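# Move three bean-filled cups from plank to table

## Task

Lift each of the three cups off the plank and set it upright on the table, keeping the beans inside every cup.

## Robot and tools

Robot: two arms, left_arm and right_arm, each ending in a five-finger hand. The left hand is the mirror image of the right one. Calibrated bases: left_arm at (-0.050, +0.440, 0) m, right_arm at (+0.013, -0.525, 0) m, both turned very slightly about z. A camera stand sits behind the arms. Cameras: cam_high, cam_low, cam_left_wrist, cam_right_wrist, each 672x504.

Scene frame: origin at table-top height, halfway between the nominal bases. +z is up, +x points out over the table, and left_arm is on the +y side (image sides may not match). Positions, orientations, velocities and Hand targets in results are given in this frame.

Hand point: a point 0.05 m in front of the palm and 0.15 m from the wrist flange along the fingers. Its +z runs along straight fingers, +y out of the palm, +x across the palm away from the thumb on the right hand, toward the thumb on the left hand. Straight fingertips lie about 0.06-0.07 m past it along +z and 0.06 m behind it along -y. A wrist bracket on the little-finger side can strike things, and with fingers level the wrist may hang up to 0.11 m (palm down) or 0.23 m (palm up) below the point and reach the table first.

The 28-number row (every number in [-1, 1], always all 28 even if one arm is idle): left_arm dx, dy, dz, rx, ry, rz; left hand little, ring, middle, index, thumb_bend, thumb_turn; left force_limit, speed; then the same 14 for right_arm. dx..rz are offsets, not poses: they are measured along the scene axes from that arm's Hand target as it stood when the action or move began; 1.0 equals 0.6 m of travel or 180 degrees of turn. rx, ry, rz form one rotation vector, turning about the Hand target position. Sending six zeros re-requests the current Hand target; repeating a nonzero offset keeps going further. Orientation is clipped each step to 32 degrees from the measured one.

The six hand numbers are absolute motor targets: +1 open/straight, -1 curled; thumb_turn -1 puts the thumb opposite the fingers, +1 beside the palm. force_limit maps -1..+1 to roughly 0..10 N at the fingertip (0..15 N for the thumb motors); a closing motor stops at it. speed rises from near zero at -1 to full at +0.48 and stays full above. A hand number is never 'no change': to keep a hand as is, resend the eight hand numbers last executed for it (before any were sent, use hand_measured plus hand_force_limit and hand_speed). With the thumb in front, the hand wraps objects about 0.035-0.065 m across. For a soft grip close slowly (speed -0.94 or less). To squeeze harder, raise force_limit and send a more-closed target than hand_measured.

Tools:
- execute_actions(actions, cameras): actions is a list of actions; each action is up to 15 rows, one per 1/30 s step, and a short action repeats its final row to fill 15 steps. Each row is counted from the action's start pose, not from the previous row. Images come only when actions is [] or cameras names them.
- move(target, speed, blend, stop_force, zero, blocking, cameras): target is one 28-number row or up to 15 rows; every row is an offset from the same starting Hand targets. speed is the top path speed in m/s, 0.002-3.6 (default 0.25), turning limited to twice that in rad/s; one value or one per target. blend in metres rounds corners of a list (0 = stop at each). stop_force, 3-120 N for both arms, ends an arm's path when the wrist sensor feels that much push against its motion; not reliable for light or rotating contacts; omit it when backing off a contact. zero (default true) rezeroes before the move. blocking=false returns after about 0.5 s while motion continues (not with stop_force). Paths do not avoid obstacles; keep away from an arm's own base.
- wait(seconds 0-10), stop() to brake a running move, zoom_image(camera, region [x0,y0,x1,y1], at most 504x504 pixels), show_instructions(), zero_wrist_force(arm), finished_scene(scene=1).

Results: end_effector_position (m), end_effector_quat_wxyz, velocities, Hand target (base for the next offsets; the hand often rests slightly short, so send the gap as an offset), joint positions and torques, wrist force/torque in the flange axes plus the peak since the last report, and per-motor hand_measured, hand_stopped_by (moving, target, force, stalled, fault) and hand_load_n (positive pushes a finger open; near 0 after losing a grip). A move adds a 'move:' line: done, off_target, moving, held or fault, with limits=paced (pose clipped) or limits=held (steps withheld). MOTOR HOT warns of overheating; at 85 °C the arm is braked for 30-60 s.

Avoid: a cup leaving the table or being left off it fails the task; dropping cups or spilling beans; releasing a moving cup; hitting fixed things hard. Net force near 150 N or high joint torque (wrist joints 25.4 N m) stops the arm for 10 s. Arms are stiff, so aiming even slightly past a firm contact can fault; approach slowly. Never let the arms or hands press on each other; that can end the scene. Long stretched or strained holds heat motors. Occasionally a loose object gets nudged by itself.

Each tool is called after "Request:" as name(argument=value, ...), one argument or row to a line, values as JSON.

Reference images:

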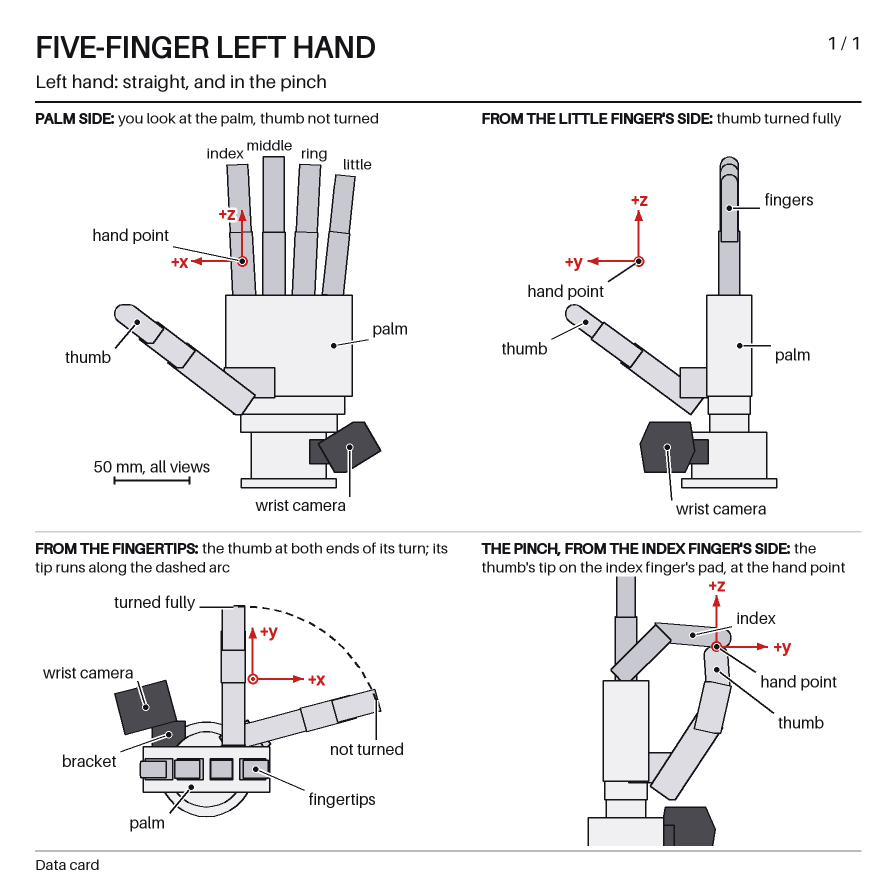

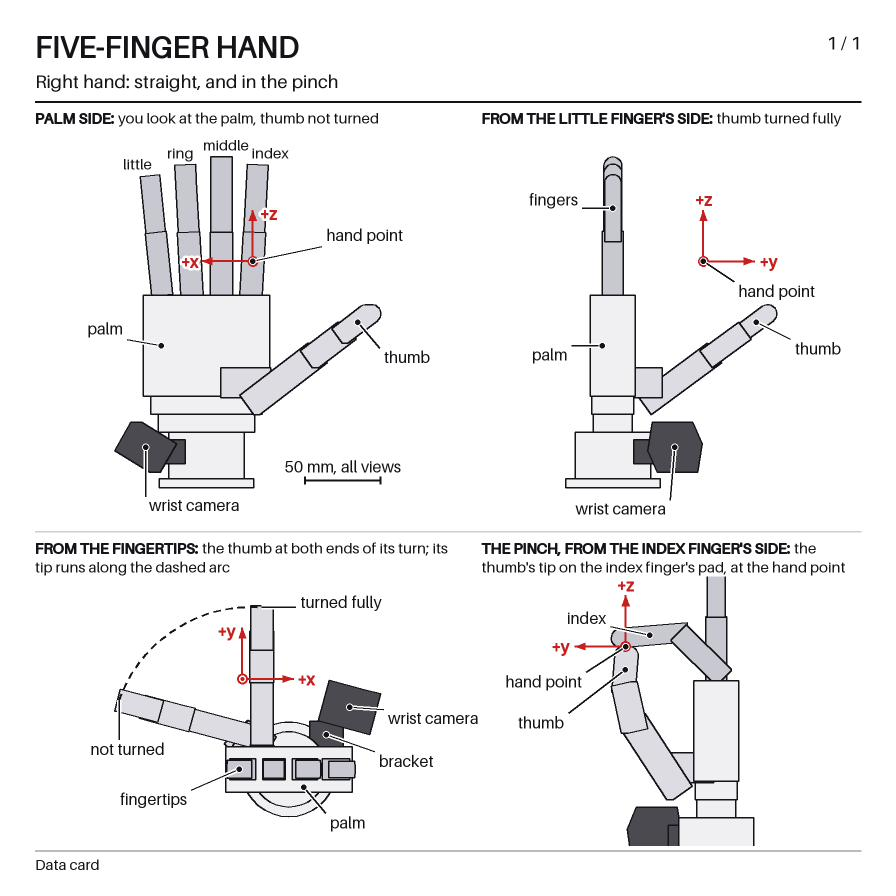

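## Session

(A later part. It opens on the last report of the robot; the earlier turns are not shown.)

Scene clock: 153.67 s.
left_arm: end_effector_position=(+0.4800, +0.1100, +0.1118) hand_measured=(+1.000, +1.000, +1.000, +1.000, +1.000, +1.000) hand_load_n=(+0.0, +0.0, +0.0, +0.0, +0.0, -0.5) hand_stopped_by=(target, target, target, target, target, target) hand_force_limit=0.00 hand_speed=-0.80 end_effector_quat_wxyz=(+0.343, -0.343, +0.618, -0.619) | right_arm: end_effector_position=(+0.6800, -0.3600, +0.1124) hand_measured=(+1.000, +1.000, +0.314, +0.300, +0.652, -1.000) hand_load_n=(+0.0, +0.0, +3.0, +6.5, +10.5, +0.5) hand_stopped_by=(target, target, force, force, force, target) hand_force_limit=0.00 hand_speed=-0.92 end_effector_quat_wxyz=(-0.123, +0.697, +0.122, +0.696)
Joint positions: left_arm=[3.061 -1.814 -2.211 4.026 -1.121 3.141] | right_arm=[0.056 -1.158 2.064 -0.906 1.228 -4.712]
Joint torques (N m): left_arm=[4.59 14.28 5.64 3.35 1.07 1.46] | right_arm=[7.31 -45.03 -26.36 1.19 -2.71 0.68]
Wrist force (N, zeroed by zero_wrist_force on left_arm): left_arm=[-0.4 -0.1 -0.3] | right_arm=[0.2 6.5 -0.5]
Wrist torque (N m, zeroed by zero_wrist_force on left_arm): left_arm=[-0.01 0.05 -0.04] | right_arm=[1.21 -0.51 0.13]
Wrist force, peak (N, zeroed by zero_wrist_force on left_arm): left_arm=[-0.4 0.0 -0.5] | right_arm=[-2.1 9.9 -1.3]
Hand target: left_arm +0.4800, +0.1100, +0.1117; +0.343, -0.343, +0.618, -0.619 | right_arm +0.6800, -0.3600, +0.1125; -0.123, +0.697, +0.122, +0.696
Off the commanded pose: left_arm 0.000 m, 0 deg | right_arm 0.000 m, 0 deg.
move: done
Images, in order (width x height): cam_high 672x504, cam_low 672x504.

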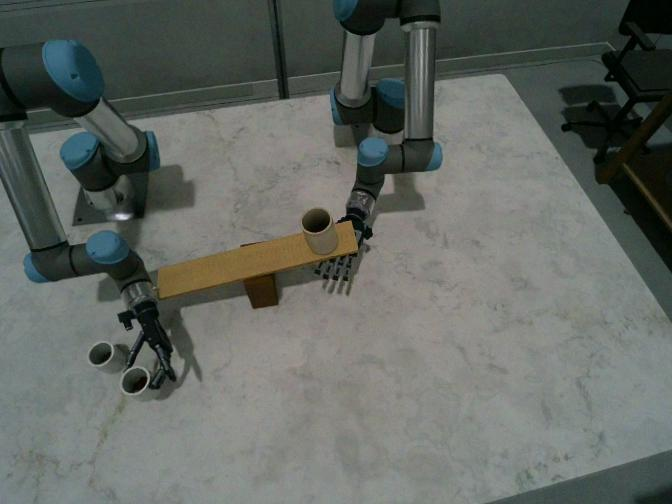

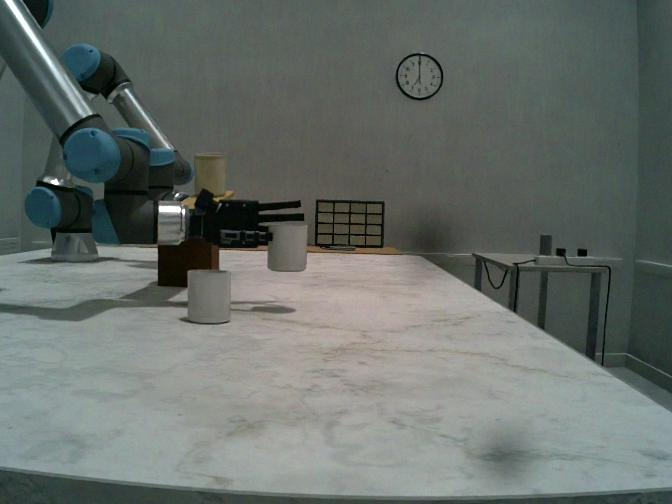

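Request:
move(
  target=[0, 0, -0.0333, 0, 0, 0, 1, 1, 1, 1, 1, 1, 0, -0.8, 0, 0, 0.0367, 0, 0, 0, 1, 1, 0.0, 0.0, 0.4, -1, 0.0, -0.92],
  speed=0.025,
  cameras=["cam_low", "cam_high"],
)

Request:
zoom_image(
  camera="cam_low",
  region=[140, 120, 300, 260],
)

Request:
zoom_image(
  camera="cam_high",
  region=[110, 180, 390, 340],
)

Scene clock: 156.47 s.
left_arm: end_effector_position=(+0.4800, +0.1100, +0.0918) hand_measured=(+1.000, +1.000, +1.000, +1.000, +1.000, +1.000) hand_load_n=(+0.0, +0.0, +0.0, -0.5, +0.0, +0.0) hand_stopped_by=(target, target, target, target, target, target) hand_force_limit=0.00 hand_speed=-0.80 end_effector_quat_wxyz=(+0.343, -0.343, +0.618, -0.619) | right_arm: end_effector_position=(+0.6800, -0.3600, +0.1344) hand_measured=(+1.000, +1.000, +0.314, +0.300, +0.652, -1.000) hand_load_n=(+0.0, +0.0, +3.0, +6.5, +11.0, +0.5) hand_stopped_by=(target, target, force, force, force, target) hand_force_limit=0.00 hand_speed=-0.92 end_effector_quat_wxyz=(-0.123, +0.697, +0.122, +0.696)
Joint positions: left_arm=[3.061 -1.861 -2.226 4.087 -1.121 3.141] | right_arm=[0.056 -1.203 2.05 -0.847 1.228 -4.712]
Joint torques (N m): left_arm=[-0.93 16.19 5.39 3.91 -0.56 2.54] | right_arm=[-1.09 -46.24 -26.29 0.87 -1.86 0.72]
Wrist force (N, zeroed by zero_wrist_force on left_arm): left_arm=[-1.3 3.6 -1.2] | right_arm=[-2.2 4.7 0.0]
Wrist torque (N m, zeroed by zero_wrist_force on left_arm): left_arm=[0.24 0.04 -0.11] | right_arm=[0.86 -0.16 -0.10]
Wrist force, peak (N, zeroed by zero_wrist_force on left_arm): left_arm=[-1.1 3.7 -1.1] | right_arm=[-0.3 8.8 -1.0]
Hand target: left_arm +0.4800, +0.1100, +0.0917; +0.343, -0.343, +0.618, -0.619 | right_arm +0.6800, -0.3600, +0.1346; -0.123, +0.697, +0.122, +0.696
Off the commanded pose: left_arm 0.000 m, 0 deg | right_arm 0.000 m, 0 deg.
move: done
Images, in order (width x height): cam_high 672x504, cam_low 672x504.

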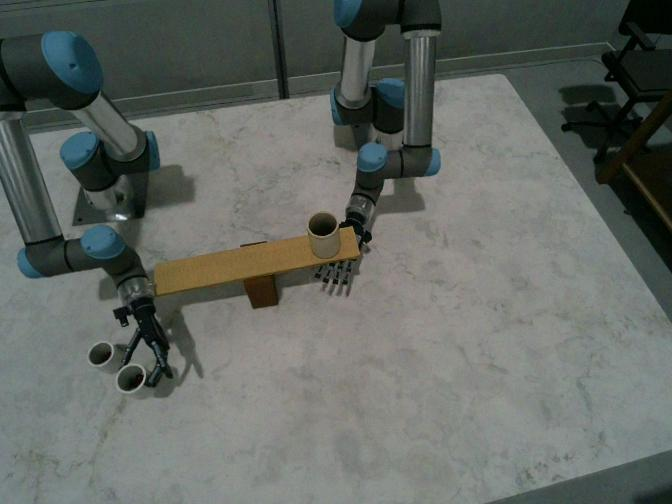

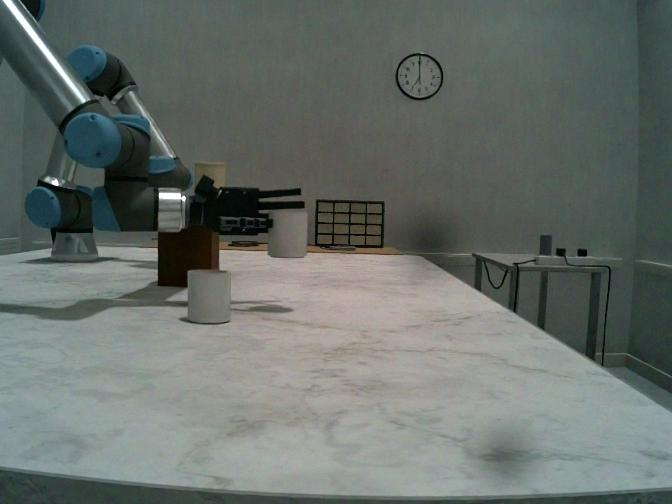

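Scaled by 3.150.

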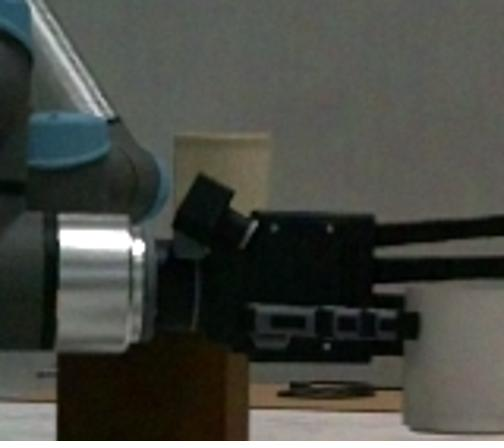

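Scaled by 1.800.

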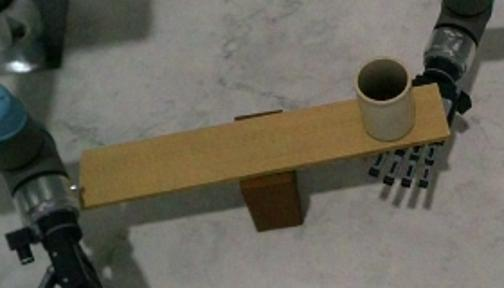

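Request:
move(
  target=[0, 0, 0, 0, 0, 0, 1, 1, 1, 1, 1, 1, 0, -0.8, 0.0167, -0.0667, 0, 0, 0, 0, 1, 1, 0.0, 0.0, 0.4, -1, 0.0, -0.92],
  speed=0.03,
  cameras=["cam_low", "cam_high"],
)

Request:
zoom_image(
  camera="cam_high",
  region=[110, 180, 390, 340],
)

Scene clock: 159.17 s.
left_arm: end_effector_position=(+0.4800, +0.1100, +0.0917) hand_measured=(+1.000, +1.000, +1.000, +1.000, +1.000, +1.000) hand_load_n=(+0.0, +0.0, +0.0, -0.5, +0.0, -0.5) hand_stopped_by=(target, target, target, target, target, target) hand_force_limit=0.00 hand_speed=-0.80 end_effector_quat_wxyz=(+0.343, -0.343, +0.618, -0.619) | right_arm: end_effector_position=(+0.6899, -0.3999, +0.1346) hand_measured=(+1.000, +1.000, +0.314, +0.300, +0.652, -1.000) hand_load_n=(+0.0, +0.0, +3.0, +7.0, +11.0, +0.5) hand_stopped_by=(target, target, force, force, force, target) hand_force_limit=0.00 hand_speed=-0.92 end_effector_quat_wxyz=(-0.123, +0.696, +0.122, +0.696)
Joint positions: left_arm=[3.061 -1.861 -2.226 4.088 -1.121 3.141] | right_arm=[-0.04 -1.205 2.053 -0.848 1.132 -4.712]
Joint torques (N m): left_arm=[0.1 21.07 8.72 4 -0.82 2.02] | right_arm=[-9.13 -20.87 -27.67 -0.26 -2.28 -1.27]
Wrist force (N, zeroed by zero_wrist_force on left_arm): left_arm=[-0.5 5.5 -0.3] | right_arm=[-3.3 0.8 0.3]
Wrist torque (N m, zeroed by zero_wrist_force on left_arm): left_arm=[0.28 0.04 -0.04] | right_arm=[0.19 0.05 -0.27]
Wrist force, peak (N, zeroed by zero_wrist_force on left_arm): left_arm=[-0.3 5.6 -0.5] | right_arm=[-2.5 4.7 -0.3]
Hand target: left_arm +0.4800, +0.1100, +0.0917; +0.343, -0.343, +0.618, -0.619 | right_arm +0.6900, -0.4000, +0.1346; -0.123, +0.697, +0.122, +0.696
Off the commanded pose: left_arm 0.000 m, 0 deg | right_arm 0.000 m, 0 deg.
move: done
Images, in order (width x height): cam_high 672x504, cam_low 672x504.

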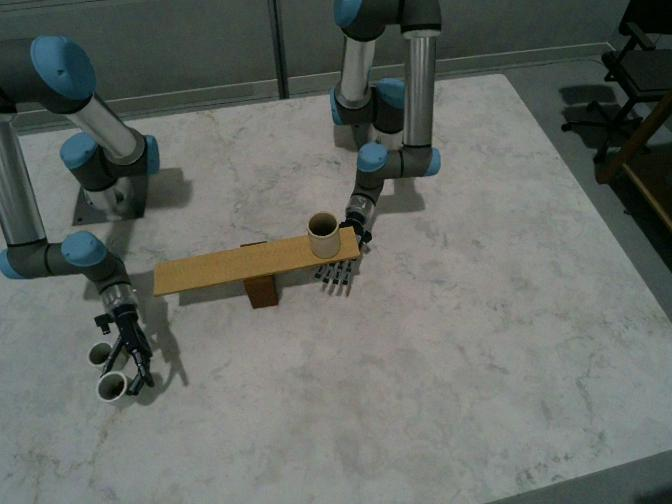

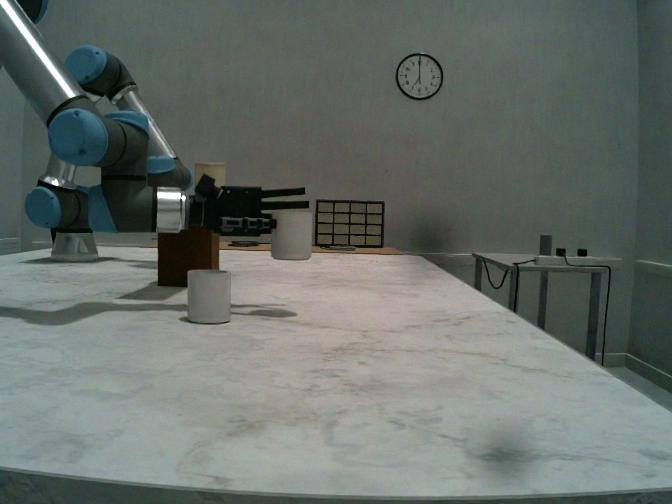

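Scaled by 1.800.

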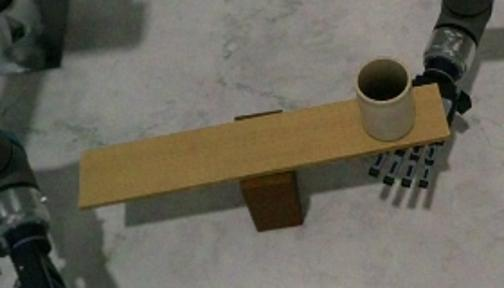

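Request:
move(
  target=[
    [0, 0, 0, 0, 0, 0, 1, 1, 1, 1, 1, 1, 0, -0.8, 0, -0.0167, 0.109, 0, 0, 0, 1, 1, 0.0, 0.0, 0.4, -1, 0.0, -0.92],
    [0, 0, 0, 0, 0, 0, 1, 1, 1, 1, 1, 1, 0, -0.8, 0.1833, -0.0333, 0.109, 0, 0, 0, 1, 1, 0.0, 0.0, 0.4, -1, 0.0, -0.92],
    [0, 0, 0, 0, 0, 0, 1, 1, 1, 1, 1, 1, 0, -0.8, 0.1833, -0.0333, -0.0993, 0, 0, 0, 1, 1, 0.0, 0.0, 0.4, -1, 0.0, -0.92],
  ],
  speed=[0.1, 0.2, 0.15],
  blend=[0.02, 0.03, 0],
  cameras=["all"],
)

Scene clock: 162.83 s.
left_arm: end_effector_position=(+0.4800, +0.1100, +0.0917) hand_measured=(+1.000, +1.000, +1.000, +1.000, +1.000, +1.000) hand_load_n=(+0.0, +0.0, +0.0, +0.0, +0.0, +0.0) hand_stopped_by=(target, target, target, target, target, target) hand_force_limit=0.00 hand_speed=-0.80 end_effector_quat_wxyz=(+0.343, -0.343, +0.618, -0.619) | right_arm: end_effector_position=(+0.8000, -0.4199, +0.0756) hand_measured=(+1.000, +1.000, +0.314, +0.300, +0.652, -1.000) hand_load_n=(+0.0, +0.0, +3.0, +7.0, +11.0, +1.0) hand_stopped_by=(target, target, force, force, force, target) hand_force_limit=0.00 hand_speed=-0.92 end_effector_quat_wxyz=(-0.123, +0.696, +0.123, +0.697)
Joint positions: left_arm=[3.061 -1.861 -2.226 4.088 -1.121 3.141] | right_arm=[-0.06 -0.914 1.757 -0.844 1.113 -4.712]
Joint torques (N m): left_arm=[-0.26 31.31 16.05 3.98 -0.14 0.91] | right_arm=[-17.31 50.61 4.4 -2.35 3.61 1.31]
Wrist force (N, zeroed by zero_wrist_force on left_arm): left_arm=[-0.3 5.3 -0.5] | right_arm=[-3.1 0.9 0.3]
Wrist torque (N m, zeroed by zero_wrist_force on left_arm): left_arm=[0.29 0.00 -0.03] | right_arm=[0.21 0.03 -0.16]
Wrist force, peak (N, zeroed by zero_wrist_force on left_arm): left_arm=[-0.7 5.8 -0.5] | right_arm=[-4.2 1.3 0.4]
Hand target: left_arm +0.4800, +0.1100, +0.0917; +0.343, -0.343, +0.618, -0.619 | right_arm +0.8000, -0.4200, +0.0750; -0.123, +0.697, +0.122, +0.696
Off the commanded pose: left_arm 0.000 m, 0 deg | right_arm 0.001 m, 0 deg.
move: done

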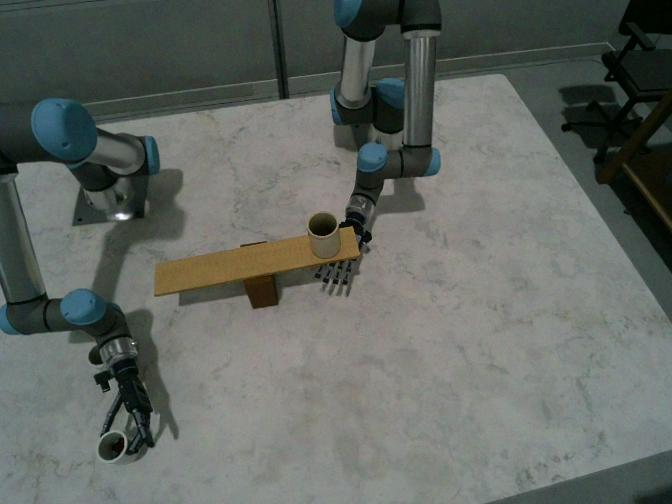

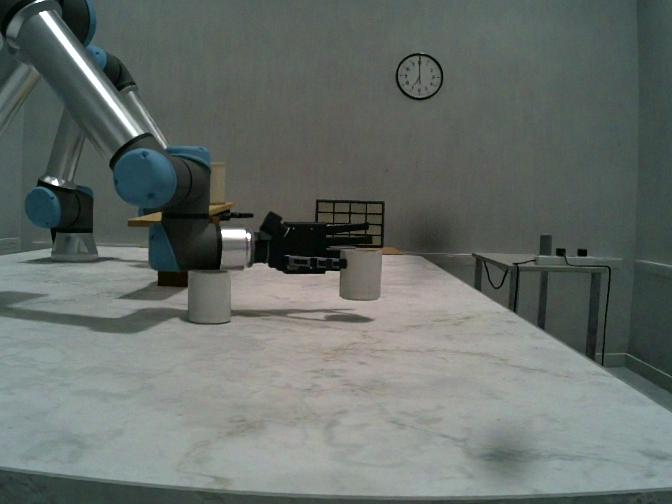

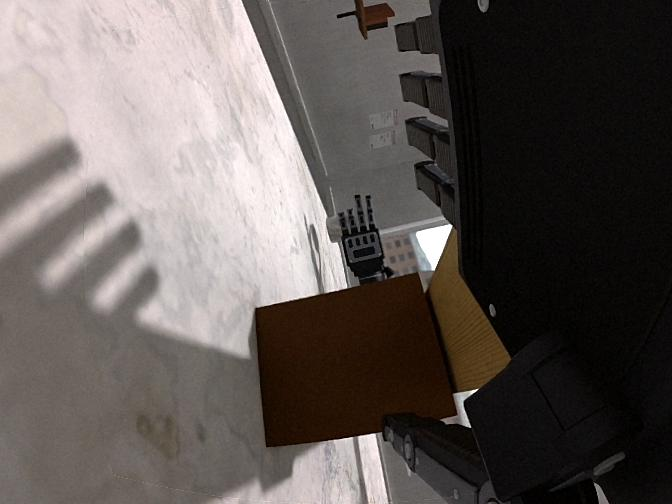

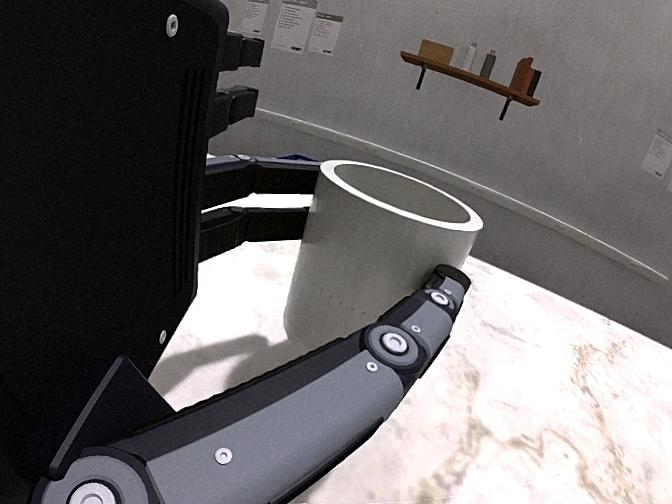

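Request:
zoom_image(
  camera="cam_high",
  region=[50, 300, 190, 480],
)

Request:
zoom_image(
  camera="cam_low",
  region=[130, 180, 400, 350],
)

Scaled by 2.800.

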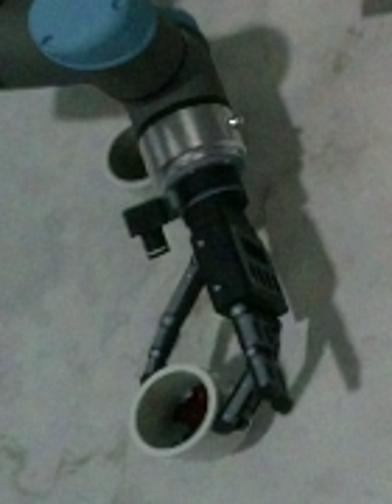

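Scaled by 1.867.

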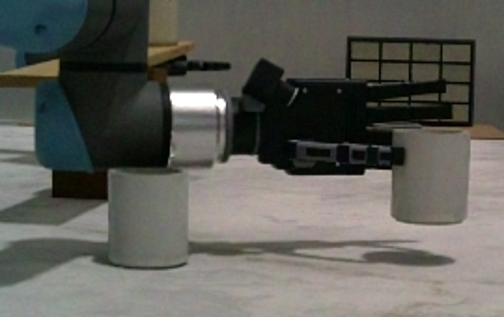

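Request:
move(
  target=[
    [0, 0, 0, 0, 0, 0, 1, 1, 1, 1, 1, 1, 0, -0.8, 0, 0, 0.15, 0, 0, 0, 1, 1, 0.0, 0.0, 0.4, -1, 0.0, -0.92],
    [0, 0, 0, 0, 0, 0, 1, 1, 1, 1, 1, 1, 0, -0.8, 0.1333, 0.2, 0.15, 0, 0, 0, 1, 1, 0.0, 0.0, 0.4, -1, 0.0, -0.92],
    [0, 0, 0, 0, 0, 0, 1, 1, 1, 1, 1, 1, 0, -0.8, 0.1333, 0.2, 0, 0, 0, 0, 1, 1, 0.0, 0.0, 0.4, -1, 0.0, -0.92],
  ],
  speed=[0.1, 0.15, 0.12],
  blend=[0.01, 0.02, 0],
  cameras=["all"],
)

Request:
zoom_image(
  camera="cam_low",
  region=[130, 180, 430, 350],
)

Request:
zoom_image(
  camera="cam_high",
  region=[50, 220, 370, 480],
)

Scene clock: 165.50 s.
left_arm: end_effector_position=(+0.4800, +0.1100, +0.0917) hand_measured=(+1.000, +1.000, +1.000, +1.000, +1.000, +1.000) hand_load_n=(+0.0, +0.0, +0.0, +0.0, +0.0, +0.0) hand_stopped_by=(target, target, target, target, target, target) hand_force_limit=0.00 hand_speed=-0.80 end_effector_quat_wxyz=(+0.343, -0.343, +0.618, -0.619) | right_arm: end_effector_position=(+0.7998, -0.4196, +0.0772) hand_measured=(+1.000, +1.000, +0.314, +0.300, +0.652, -1.000) hand_load_n=(+0.0, +0.0, +3.0, +6.0, +10.0, +1.0) hand_stopped_by=(target, target, force, force, force, target) hand_force_limit=0.00 hand_speed=-0.92 end_effector_quat_wxyz=(-0.123, +0.697, +0.122, +0.696)
Joint positions: left_arm=[3.061 -1.861 -2.226 4.088 -1.121 3.141] | right_arm=[-0.059 -0.917 1.757 -0.839 1.113 -4.712]
Joint torques (N m): left_arm=[-2.46 33.76 21.84 4.33 0.39 0.07] | right_arm=[-0.94 -42.18 -14.18 -1.73 0.18 0.04]
Wrist force (N, zeroed by zero_wrist_force on left_arm): left_arm=[-0.7 4.8 -0.7] | right_arm=[-3.1 0.6 0.7]
Wrist torque (N m, zeroed by zero_wrist_force on left_arm): left_arm=[0.26 0.06 -0.05] | right_arm=[0.15 0.02 -0.19]
Wrist force, peak (N, zeroed by zero_wrist_force on left_arm): left_arm=[-0.3 5.5 -0.3] | right_arm=[-6.2 1.1 -1.3]
Hand target: left_arm +0.4800, +0.1100, +0.0917; +0.343, -0.343, +0.618, -0.619 | right_arm +0.7998, -0.4196, +0.0772; -0.123, +0.697, +0.122, +0.696 (not the last commanded pose)
Off the commanded pose: left_arm 0.000 m, 0 deg.
FORCE FAULT: contact force on the right arm reached its limit, and that arm stopped. The contact can be on any part of that arm, not only on its tool. So far the stop counts as 3 of the actions that you can send in this scene. That arm ran no command of this call. That arm is still stopped at the end of this call. That arm stays stopped for about 8 more seconds. Until then a move that you send moves the other arm only, and its call returns only when the move has ended. Once the stop has ended, the next robot result says so. If the stop ends while you think or write, that arm runs what you send next, counted from a new Hand target: where the arm stands when the stop ends. While its stop runs, that arm, its gripper or tool too, takes no new command. Until it ends, the stop uses up actions while you think or wait. An arm that is not stopped still takes commands.
move: fault (right_arm); path passed 0 of 3 targets

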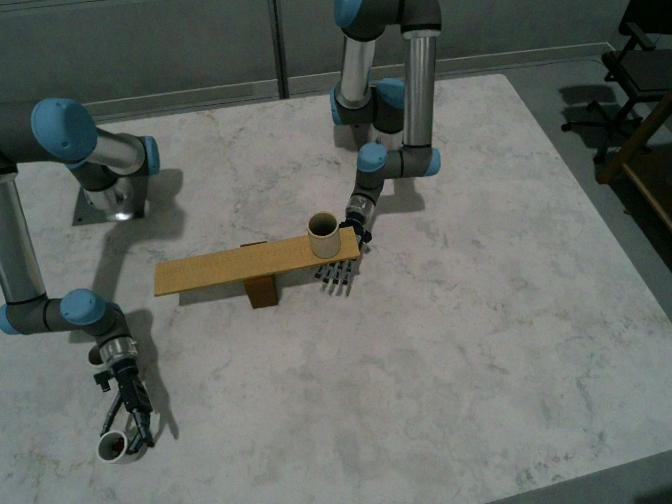

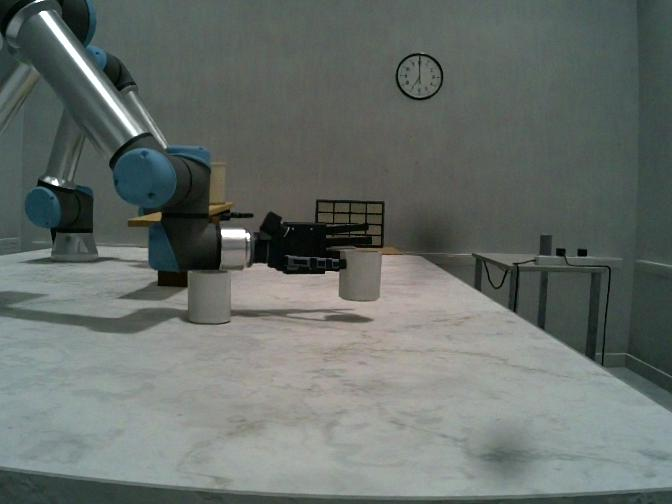

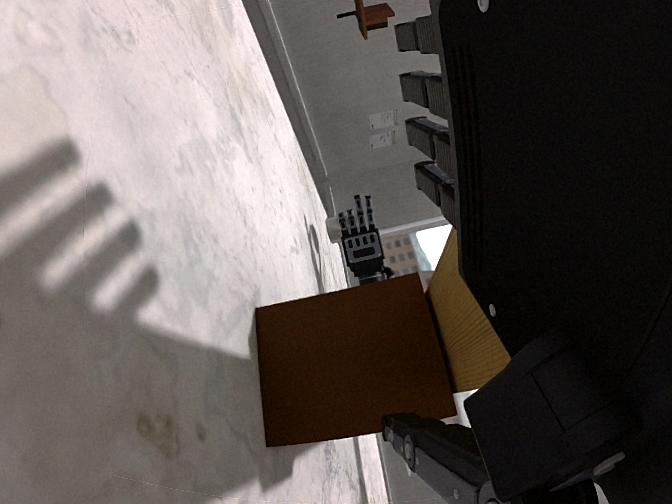

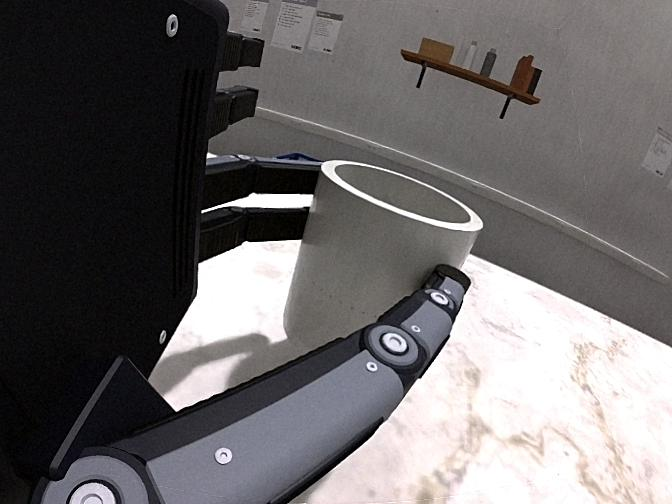

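Scaled by 1.680.

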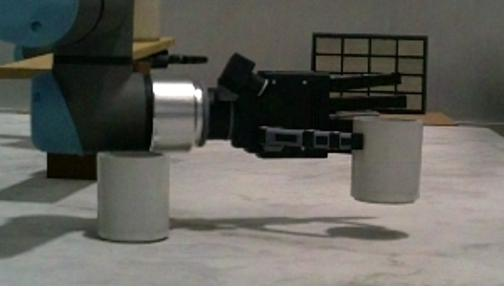

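Scaled by 1.575.

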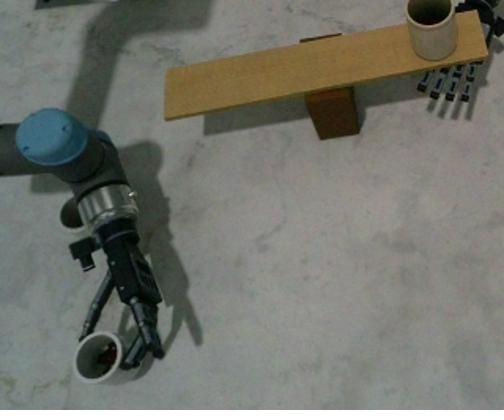

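Request:
wait(
  seconds=8,
  cameras=["cam_low"],
)

Scene clock: 173.73 s.
left_arm: end_effector_position=(+0.4800, +0.1100, +0.0917) hand_measured=(+1.000, +1.000, +1.000, +1.000, +1.000, +1.000) hand_load_n=(+0.0, +0.0, +0.0, +0.0, +0.0, +0.0) hand_stopped_by=(target, target, target, target, target, target) hand_force_limit=0.00 hand_speed=-0.80 end_effector_quat_wxyz=(+0.343, -0.343, +0.618, -0.619) | right_arm: end_effector_position=(+0.7998, -0.4196, +0.0772) hand_measured=(+1.000, +1.000, +0.314, +0.300, +0.652, -1.000) hand_load_n=(+0.0, +0.0, +3.0, +6.5, +10.0, +1.0) hand_stopped_by=(target, target, force, force, force, target) hand_force_limit=0.00 hand_speed=-0.92 end_effector_quat_wxyz=(-0.123, +0.697, +0.122, +0.696)
Joint positions: left_arm=[3.061 -1.861 -2.226 4.088 -1.121 3.141] | right_arm=[-0.059 -0.917 1.757 -0.839 1.113 -4.712]
Joint torques (N m): left_arm=[-1.55 34.63 23.09 4.37 1.48 -2.31] | right_arm=[-0.5 -42.29 -14.53 -1.66 0.16 -0.03]
Wrist force (N, zeroed by zero_wrist_force on left_arm): left_arm=[-0.4 5.4 -0.6] | right_arm=[-3.2 0.6 0.4]
Wrist torque (N m, zeroed by zero_wrist_force on left_arm): left_arm=[0.27 0.03 -0.04] | right_arm=[0.16 0.04 -0.20]
Wrist force, peak (N, zeroed by zero_wrist_force on left_arm): left_arm=[-0.5 5.7 -0.4] | right_arm=[-3.5 0.7 0.9]
Hand target: left_arm +0.4800, +0.1100, +0.0917; +0.343, -0.343, +0.618, -0.619 | right_arm +0.7998, -0.4196, +0.0772; -0.123, +0.697, +0.122, +0.696 (not the last commanded pose)
Off the commanded pose: left_arm 0.000 m, 0 deg.
FORCE FAULT, CONTINUED: the right arm's stop, for the force fault that an earlier result reported, is over. The rest of the stop counts as 15 of the actions that you can send in this scene. That arm's target is now where it stood when the stop ended, not its last command. That arm accepts commands again.
wait: 8.00 s; at rest from the start
Images, in order (width x height): cam_low 672x504.

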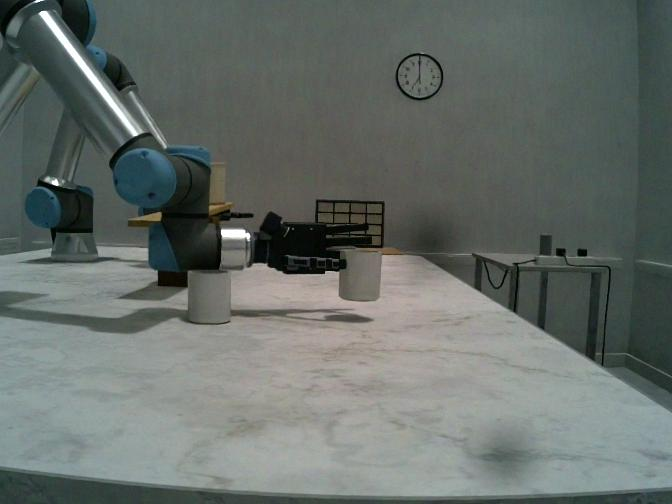

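Request:
move(
  target=[
    [0, 0, 0, 0, 0, 0, 1, 1, 1, 1, 1, 1, 0, -0.8, 0, 0, 0.146, 0, 0, 0, 1, 1, 0.0, 0.0, 0.4, -1, 0.0, -0.92],
    [0, 0, 0, 0, 0, 0, 1, 1, 1, 1, 1, 1, 0, -0.8, 0.1333, 0.2, 0.146, 0, 0, 0, 1, 1, 0.0, 0.0, 0.4, -1, 0.0, -0.92],
    [0, 0, 0, 0, 0, 0, 1, 1, 1, 1, 1, 1, 0, -0.8, 0.1333, 0.2, -0.0037, 0, 0, 0, 1, 1, 0.0, 0.0, 0.4, -1, 0.0, -0.92],
  ],
  speed=[0.08, 0.15, 0.12],
  blend=[0.01, 0.02, 0],
  cameras=["all"],
)

Request:
zoom_image(
  camera="cam_low",
  region=[130, 180, 430, 350],
)

Request:
zoom_image(
  camera="cam_high",
  region=[50, 220, 370, 480],
)

Scene clock: 177.60 s.
left_arm: end_effector_position=(+0.4800, +0.1100, +0.0917) hand_measured=(+1.000, +1.000, +1.000, +1.000, +1.000, +1.000) hand_load_n=(+0.0, +0.0, +0.0, -0.5, +0.0, +0.0) hand_stopped_by=(target, target, target, target, target, target) hand_force_limit=0.00 hand_speed=-0.80 end_effector_quat_wxyz=(+0.343, -0.343, +0.618, -0.619) | right_arm: end_effector_position=(+0.8797, -0.2997, +0.0751) hand_measured=(+1.000, +1.000, +0.314, +0.300, +0.652, -1.000) hand_load_n=(+0.0, +0.0, +2.5, +6.5, +10.0, +1.0) hand_stopped_by=(target, target, force, force, force, target) hand_force_limit=0.00 hand_speed=-0.92 end_effector_quat_wxyz=(-0.123, +0.697, +0.122, +0.696)
Joint positions: left_arm=[3.061 -1.861 -2.226 4.088 -1.121 3.141] | right_arm=[0.151 -0.728 1.384 -0.655 1.323 -4.712]
Joint torques (N m): left_arm=[-0.57 33.28 22.95 4.25 1.71 -2.42] | right_arm=[7.18 -40.66 -16.81 -4.33 2.61 1.27]
Wrist force (N, zeroed by zero_wrist_force on left_arm): left_arm=[-0.6 4.9 -0.7] | right_arm=[-3.3 0.7 0.8]
Wrist torque (N m, zeroed by zero_wrist_force on left_arm): left_arm=[0.24 0.04 -0.04] | right_arm=[0.18 0.05 -0.19]
Wrist force, peak (N, zeroed by zero_wrist_force on left_arm): left_arm=[-0.5 5.8 -0.5] | right_arm=[-4.1 0.5 0.6]
Hand target: left_arm +0.4800, +0.1100, +0.0917; +0.343, -0.343, +0.618, -0.619 | right_arm +0.8798, -0.2996, +0.0749; -0.123, +0.697, +0.122, +0.696
Off the commanded pose: left_arm 0.000 m, 0 deg | right_arm 0.000 m, 0 deg.
move: done

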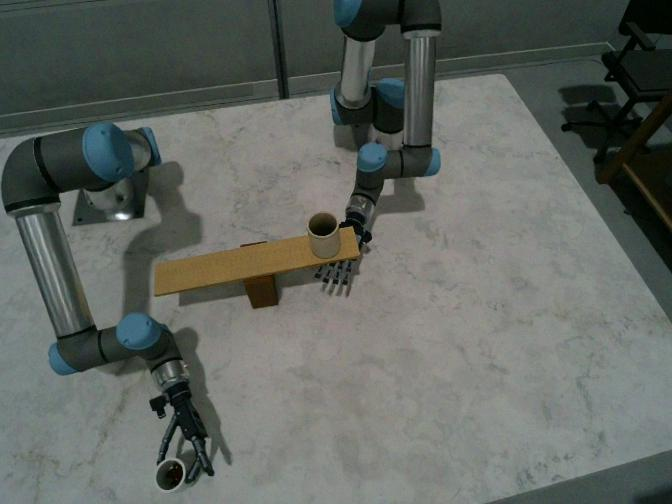

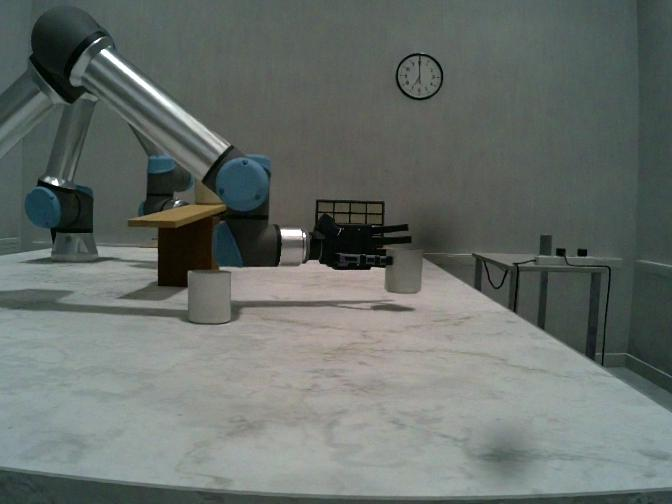

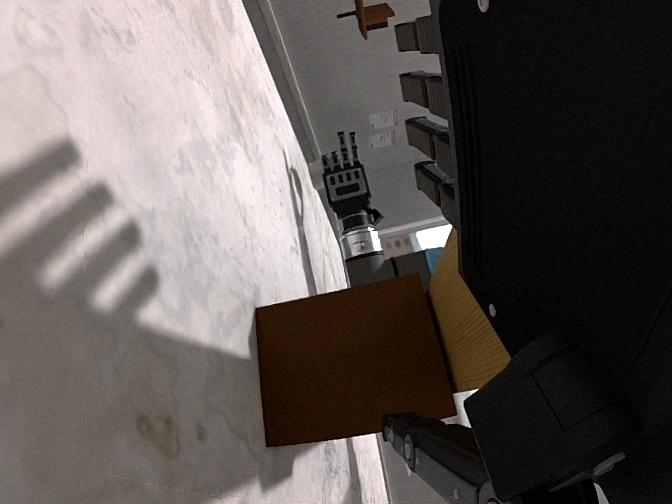

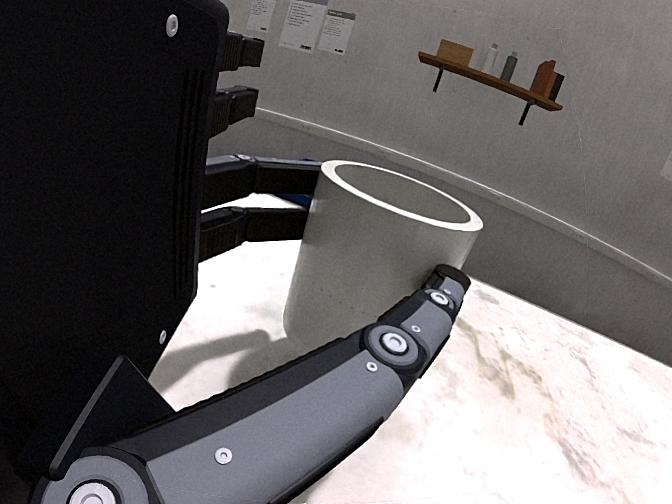

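Scaled by 1.680.

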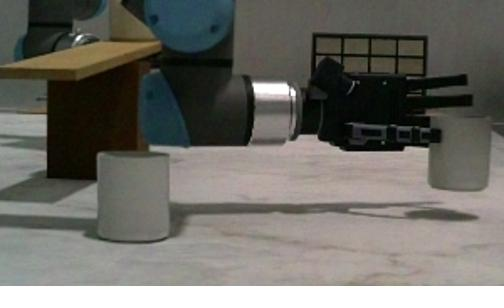

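Scaled by 1.575.

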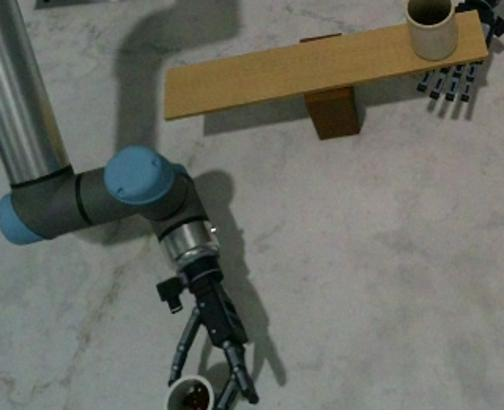

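Request:
move(
  target=[0, 0, 0, 0, 0, 0, 1, 1, 1, 1, 1, 1, 0, -0.8, 0, 0, -0.075, 0, 0, 0, 1, 1, 0.0, 0.0, 0.4, -1, 0.0, -0.92],
  speed=0.03,
  stop_force=3,
  cameras=["cam_low"],
)

Request:
zoom_image(
  camera="cam_low",
  region=[180, 180, 480, 350],
)

Scene clock: 187.97 s.
left_arm: end_effector_position=(+0.4800, +0.1100, +0.0917) hand_measured=(+1.000, +1.000, +1.000, +1.000, +1.000, +1.000) hand_load_n=(+0.0, -0.5, +0.0, +0.0, +0.0, -0.5) hand_stopped_by=(target, target, target, target, target, target) hand_force_limit=0.00 hand_speed=-0.80 end_effector_quat_wxyz=(+0.343, -0.343, +0.618, -0.619) | right_arm: end_effector_position=(+0.8797, -0.2996, +0.0439) hand_measured=(+1.000, +1.000, +0.314, +0.300, +0.652, -1.000) hand_load_n=(+0.0, +0.0, +2.0, +7.0, +10.5, +0.0) hand_stopped_by=(target, target, force, force, force, target) hand_force_limit=0.00 hand_speed=-0.92 end_effector_quat_wxyz=(-0.123, +0.697, +0.122, +0.696)
Joint positions: left_arm=[3.061 -1.861 -2.226 4.088 -1.121 3.141] | right_arm=[0.151 -0.68 1.389 -0.708 1.323 -4.712]
Joint torques (N m): left_arm=[-1.52 33.9 24.38 4.11 1.34 -2.65] | right_arm=[4.16 -68.06 -27.6 0.85 2.25 0.23]
Wrist force (N, zeroed by zero_wrist_force on left_arm): left_arm=[-0.9 4.9 -0.2] | right_arm=[-3.5 0.6 0.7]
Wrist torque (N m, zeroed by zero_wrist_force on left_arm): left_arm=[0.25 0.10 -0.06] | right_arm=[0.17 0.08 -0.19]
Wrist force, peak (N, zeroed by zero_wrist_force on left_arm): left_arm=[-0.3 5.6 -0.3] | right_arm=[-3.8 0.7 0.5]
Hand target: left_arm +0.4800, +0.1100, +0.0917; +0.343, -0.343, +0.618, -0.619 | right_arm +0.8797, -0.2996, +0.0439; -0.123, +0.697, +0.122, +0.696 (not the last commanded pose)
Off the commanded pose: left_arm 0.000 m, 0 deg | right_arm 0.014 m, 0 deg.
move: contact (right_arm)
Images, in order (width x height): cam_low 672x504.

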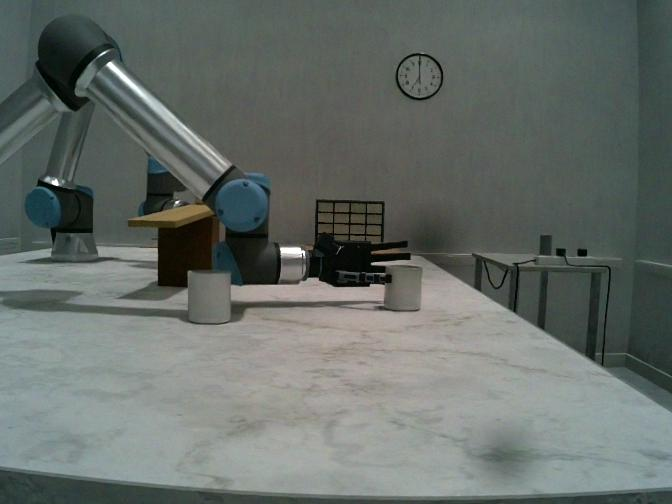

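Scaled by 1.680.

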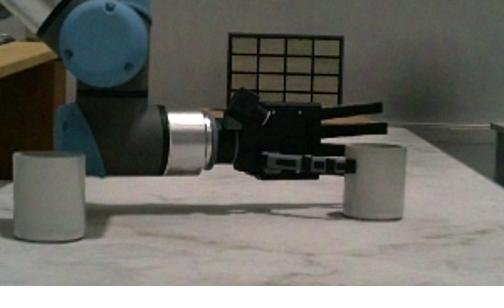

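Request:
move(
  target=[0, 0, 0, 0, 0, 0, 1, 1, 1, 1, 1, 1, 0, -0.8, 0, 0, -0.0013, 0, 0, 0, 1, 1, 0.0, 0.0, 0.4, -1, 0.0, -0.92],
  speed=0.01,
)

Scene clock: 188.97 s.
left_arm: end_effector_position=(+0.4800, +0.1100, +0.0917) hand_measured=(+1.000, +1.000, +1.000, +1.000, +1.000, +1.000) hand_load_n=(+0.0, +0.0, +0.0, +0.0, +0.0, +0.0) hand_stopped_by=(target, target, target, target, target, target) hand_force_limit=0.00 hand_speed=-0.80 end_effector_quat_wxyz=(+0.343, -0.343, +0.618, -0.619) | right_arm: end_effector_position=(+0.8798, -0.2996, +0.0432) hand_measured=(+1.000, +1.000, +0.314, +0.300, +0.652, -1.000) hand_load_n=(+0.0, +0.0, +2.5, +7.0, +10.0, -0.5) hand_stopped_by=(target, target, force, force, force, target) hand_force_limit=0.00 hand_speed=-0.92 end_effector_quat_wxyz=(-0.123, +0.697, +0.122, +0.696)
Joint positions: left_arm=[3.061 -1.861 -2.226 4.088 -1.121 3.141] | right_arm=[0.151 -0.679 1.389 -0.709 1.323 -4.712]
Joint torques (N m): left_arm=[-2.62 33.73 24.36 4.01 1.4 -2.53] | right_arm=[4.92 -41.24 -23.84 -4.1 2.16 0.22]
Wrist force (N, zeroed by zero_wrist_force on left_arm): left_arm=[-0.4 5.0 -0.6] | right_arm=[-2.0 0.3 0.8]
Wrist torque (N m, zeroed by zero_wrist_force on left_arm): left_arm=[0.29 0.01 -0.04] | right_arm=[0.18 0.07 -0.21]
Wrist force, peak (N, zeroed by zero_wrist_force on left_arm): left_arm=[-0.4 5.5 -0.8] | right_arm=[-3.7 0.9 0.6]
Hand target: left_arm +0.4800, +0.1100, +0.0917; +0.343, -0.343, +0.618, -0.619 | right_arm +0.8797, -0.2996, +0.0431; -0.123, +0.697, +0.122, +0.696
Off the commanded pose: left_arm 0.000 m, 0 deg | right_arm 0.000 m, 0 deg.
move: done

Request:
move(
  target=[0, 0, 0, 0, 0, 0, 1, 1, 1, 1, 1, 1, 0, -0.8, 0, 0, -0.0005, 0, 0, 0, 1, 1, 1, 1, 1, -1, 0.0, -0.85],
  cameras=["cam_low", "cam_right_wrist", "cam_high"],
)

Request:
zoom_image(
  camera="cam_low",
  region=[110, 140, 250, 280],
)

Request:
zoom_image(
  camera="cam_high",
  region=[130, 180, 400, 330],
)

Scene clock: 191.23 s.
left_arm: end_effector_position=(+0.4800, +0.1100, +0.0917) hand_measured=(+1.000, +1.000, +1.000, +1.000, +1.000, +1.000) hand_load_n=(+0.0, +0.0, +0.0, +0.0, +0.0, +0.0) hand_stopped_by=(target, target, target, target, target, target) hand_force_limit=0.00 hand_speed=-0.80 end_effector_quat_wxyz=(+0.343, -0.343, +0.618, -0.619) | right_arm: end_effector_position=(+0.8797, -0.2996, +0.0428) hand_measured=(+1.000, +1.000, +1.000, +1.000, +1.000, -1.000) hand_load_n=(+0.0, +0.0, +0.0, +0.0, +0.0, +0.5) hand_stopped_by=(target, target, target, target, target, target) hand_force_limit=0.00 hand_speed=-0.85 end_effector_quat_wxyz=(-0.123, +0.697, +0.122, +0.696)
Joint positions: left_arm=[3.061 -1.861 -2.226 4.088 -1.121 3.141] | right_arm=[0.151 -0.679 1.389 -0.709 1.323 -4.712]
Joint torques (N m): left_arm=[-1.58 35.53 23.98 4.16 1.74 -2.78] | right_arm=[4.7 -39.93 -5.31 -3.93 2.16 0.27]
Wrist force (N, zeroed by zero_wrist_force on left_arm): left_arm=[-0.6 4.8 -0.4] | right_arm=[-1.2 0.7 0.7]
Wrist torque (N m, zeroed by zero_wrist_force on left_arm): left_arm=[0.25 0.04 -0.05] | right_arm=[0.18 0.07 -0.21]
Wrist force, peak (N, zeroed by zero_wrist_force on left_arm): left_arm=[-0.4 5.6 -0.3] | right_arm=[-2.4 0.0 0.8]
Hand target: left_arm +0.4800, +0.1100, +0.0917; +0.343, -0.343, +0.618, -0.619 | right_arm +0.8797, -0.2996, +0.0428; -0.123, +0.697, +0.122, +0.696
Off the commanded pose: left_arm 0.000 m, 0 deg | right_arm 0.000 m, 0 deg.
move: done
Images, in order (width x height): cam_high 672x504, cam_low 672x504, cam_right_wrist 672x504.

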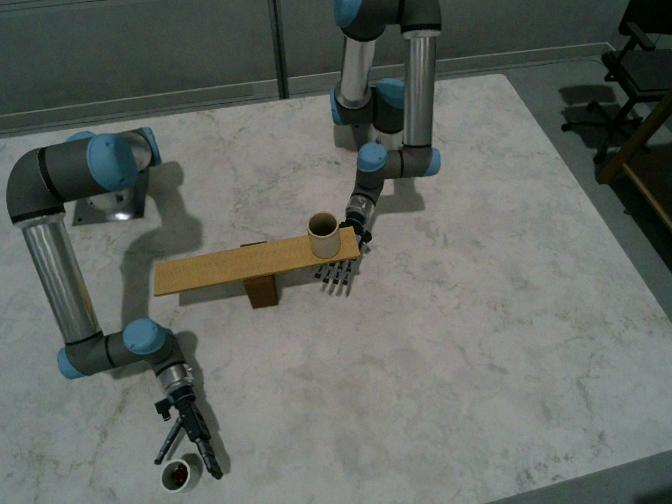

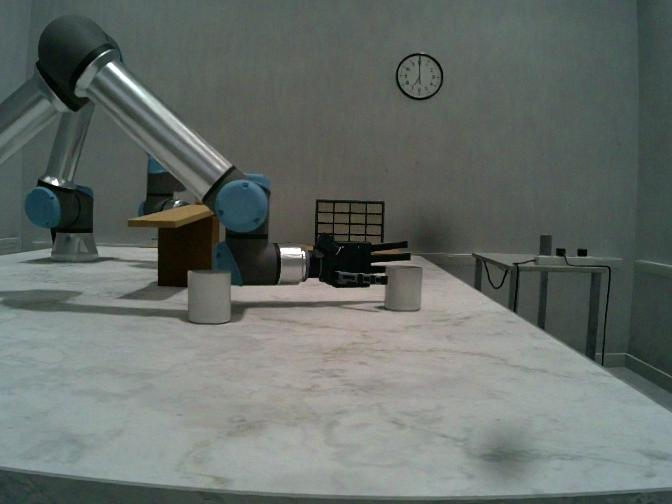

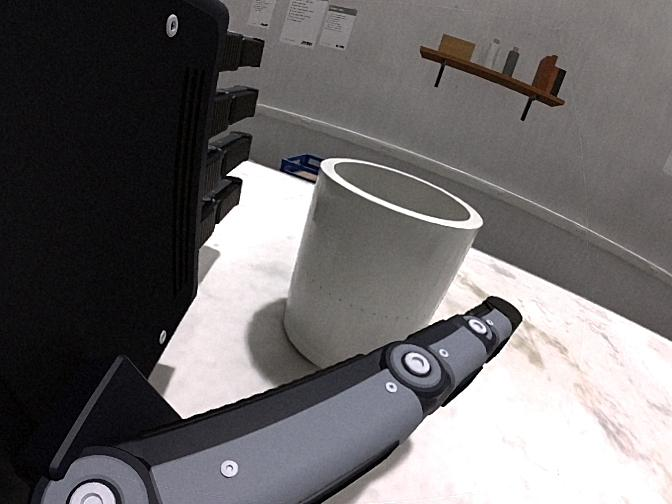

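Scaled by 3.600.

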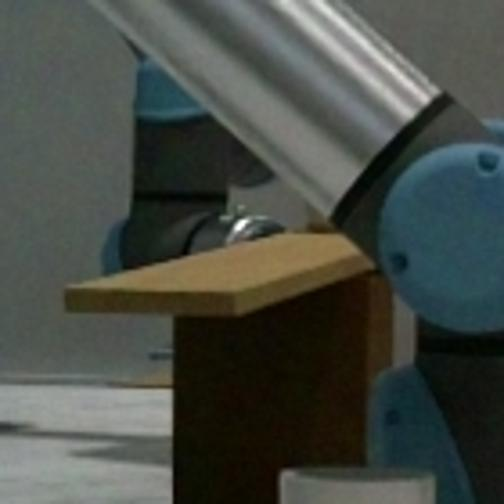

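Scaled by 1.867.

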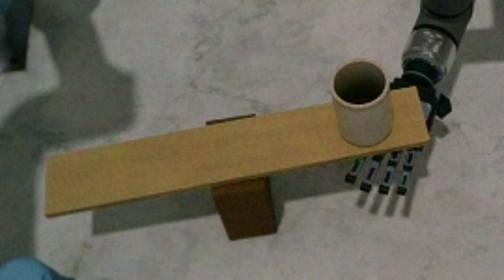

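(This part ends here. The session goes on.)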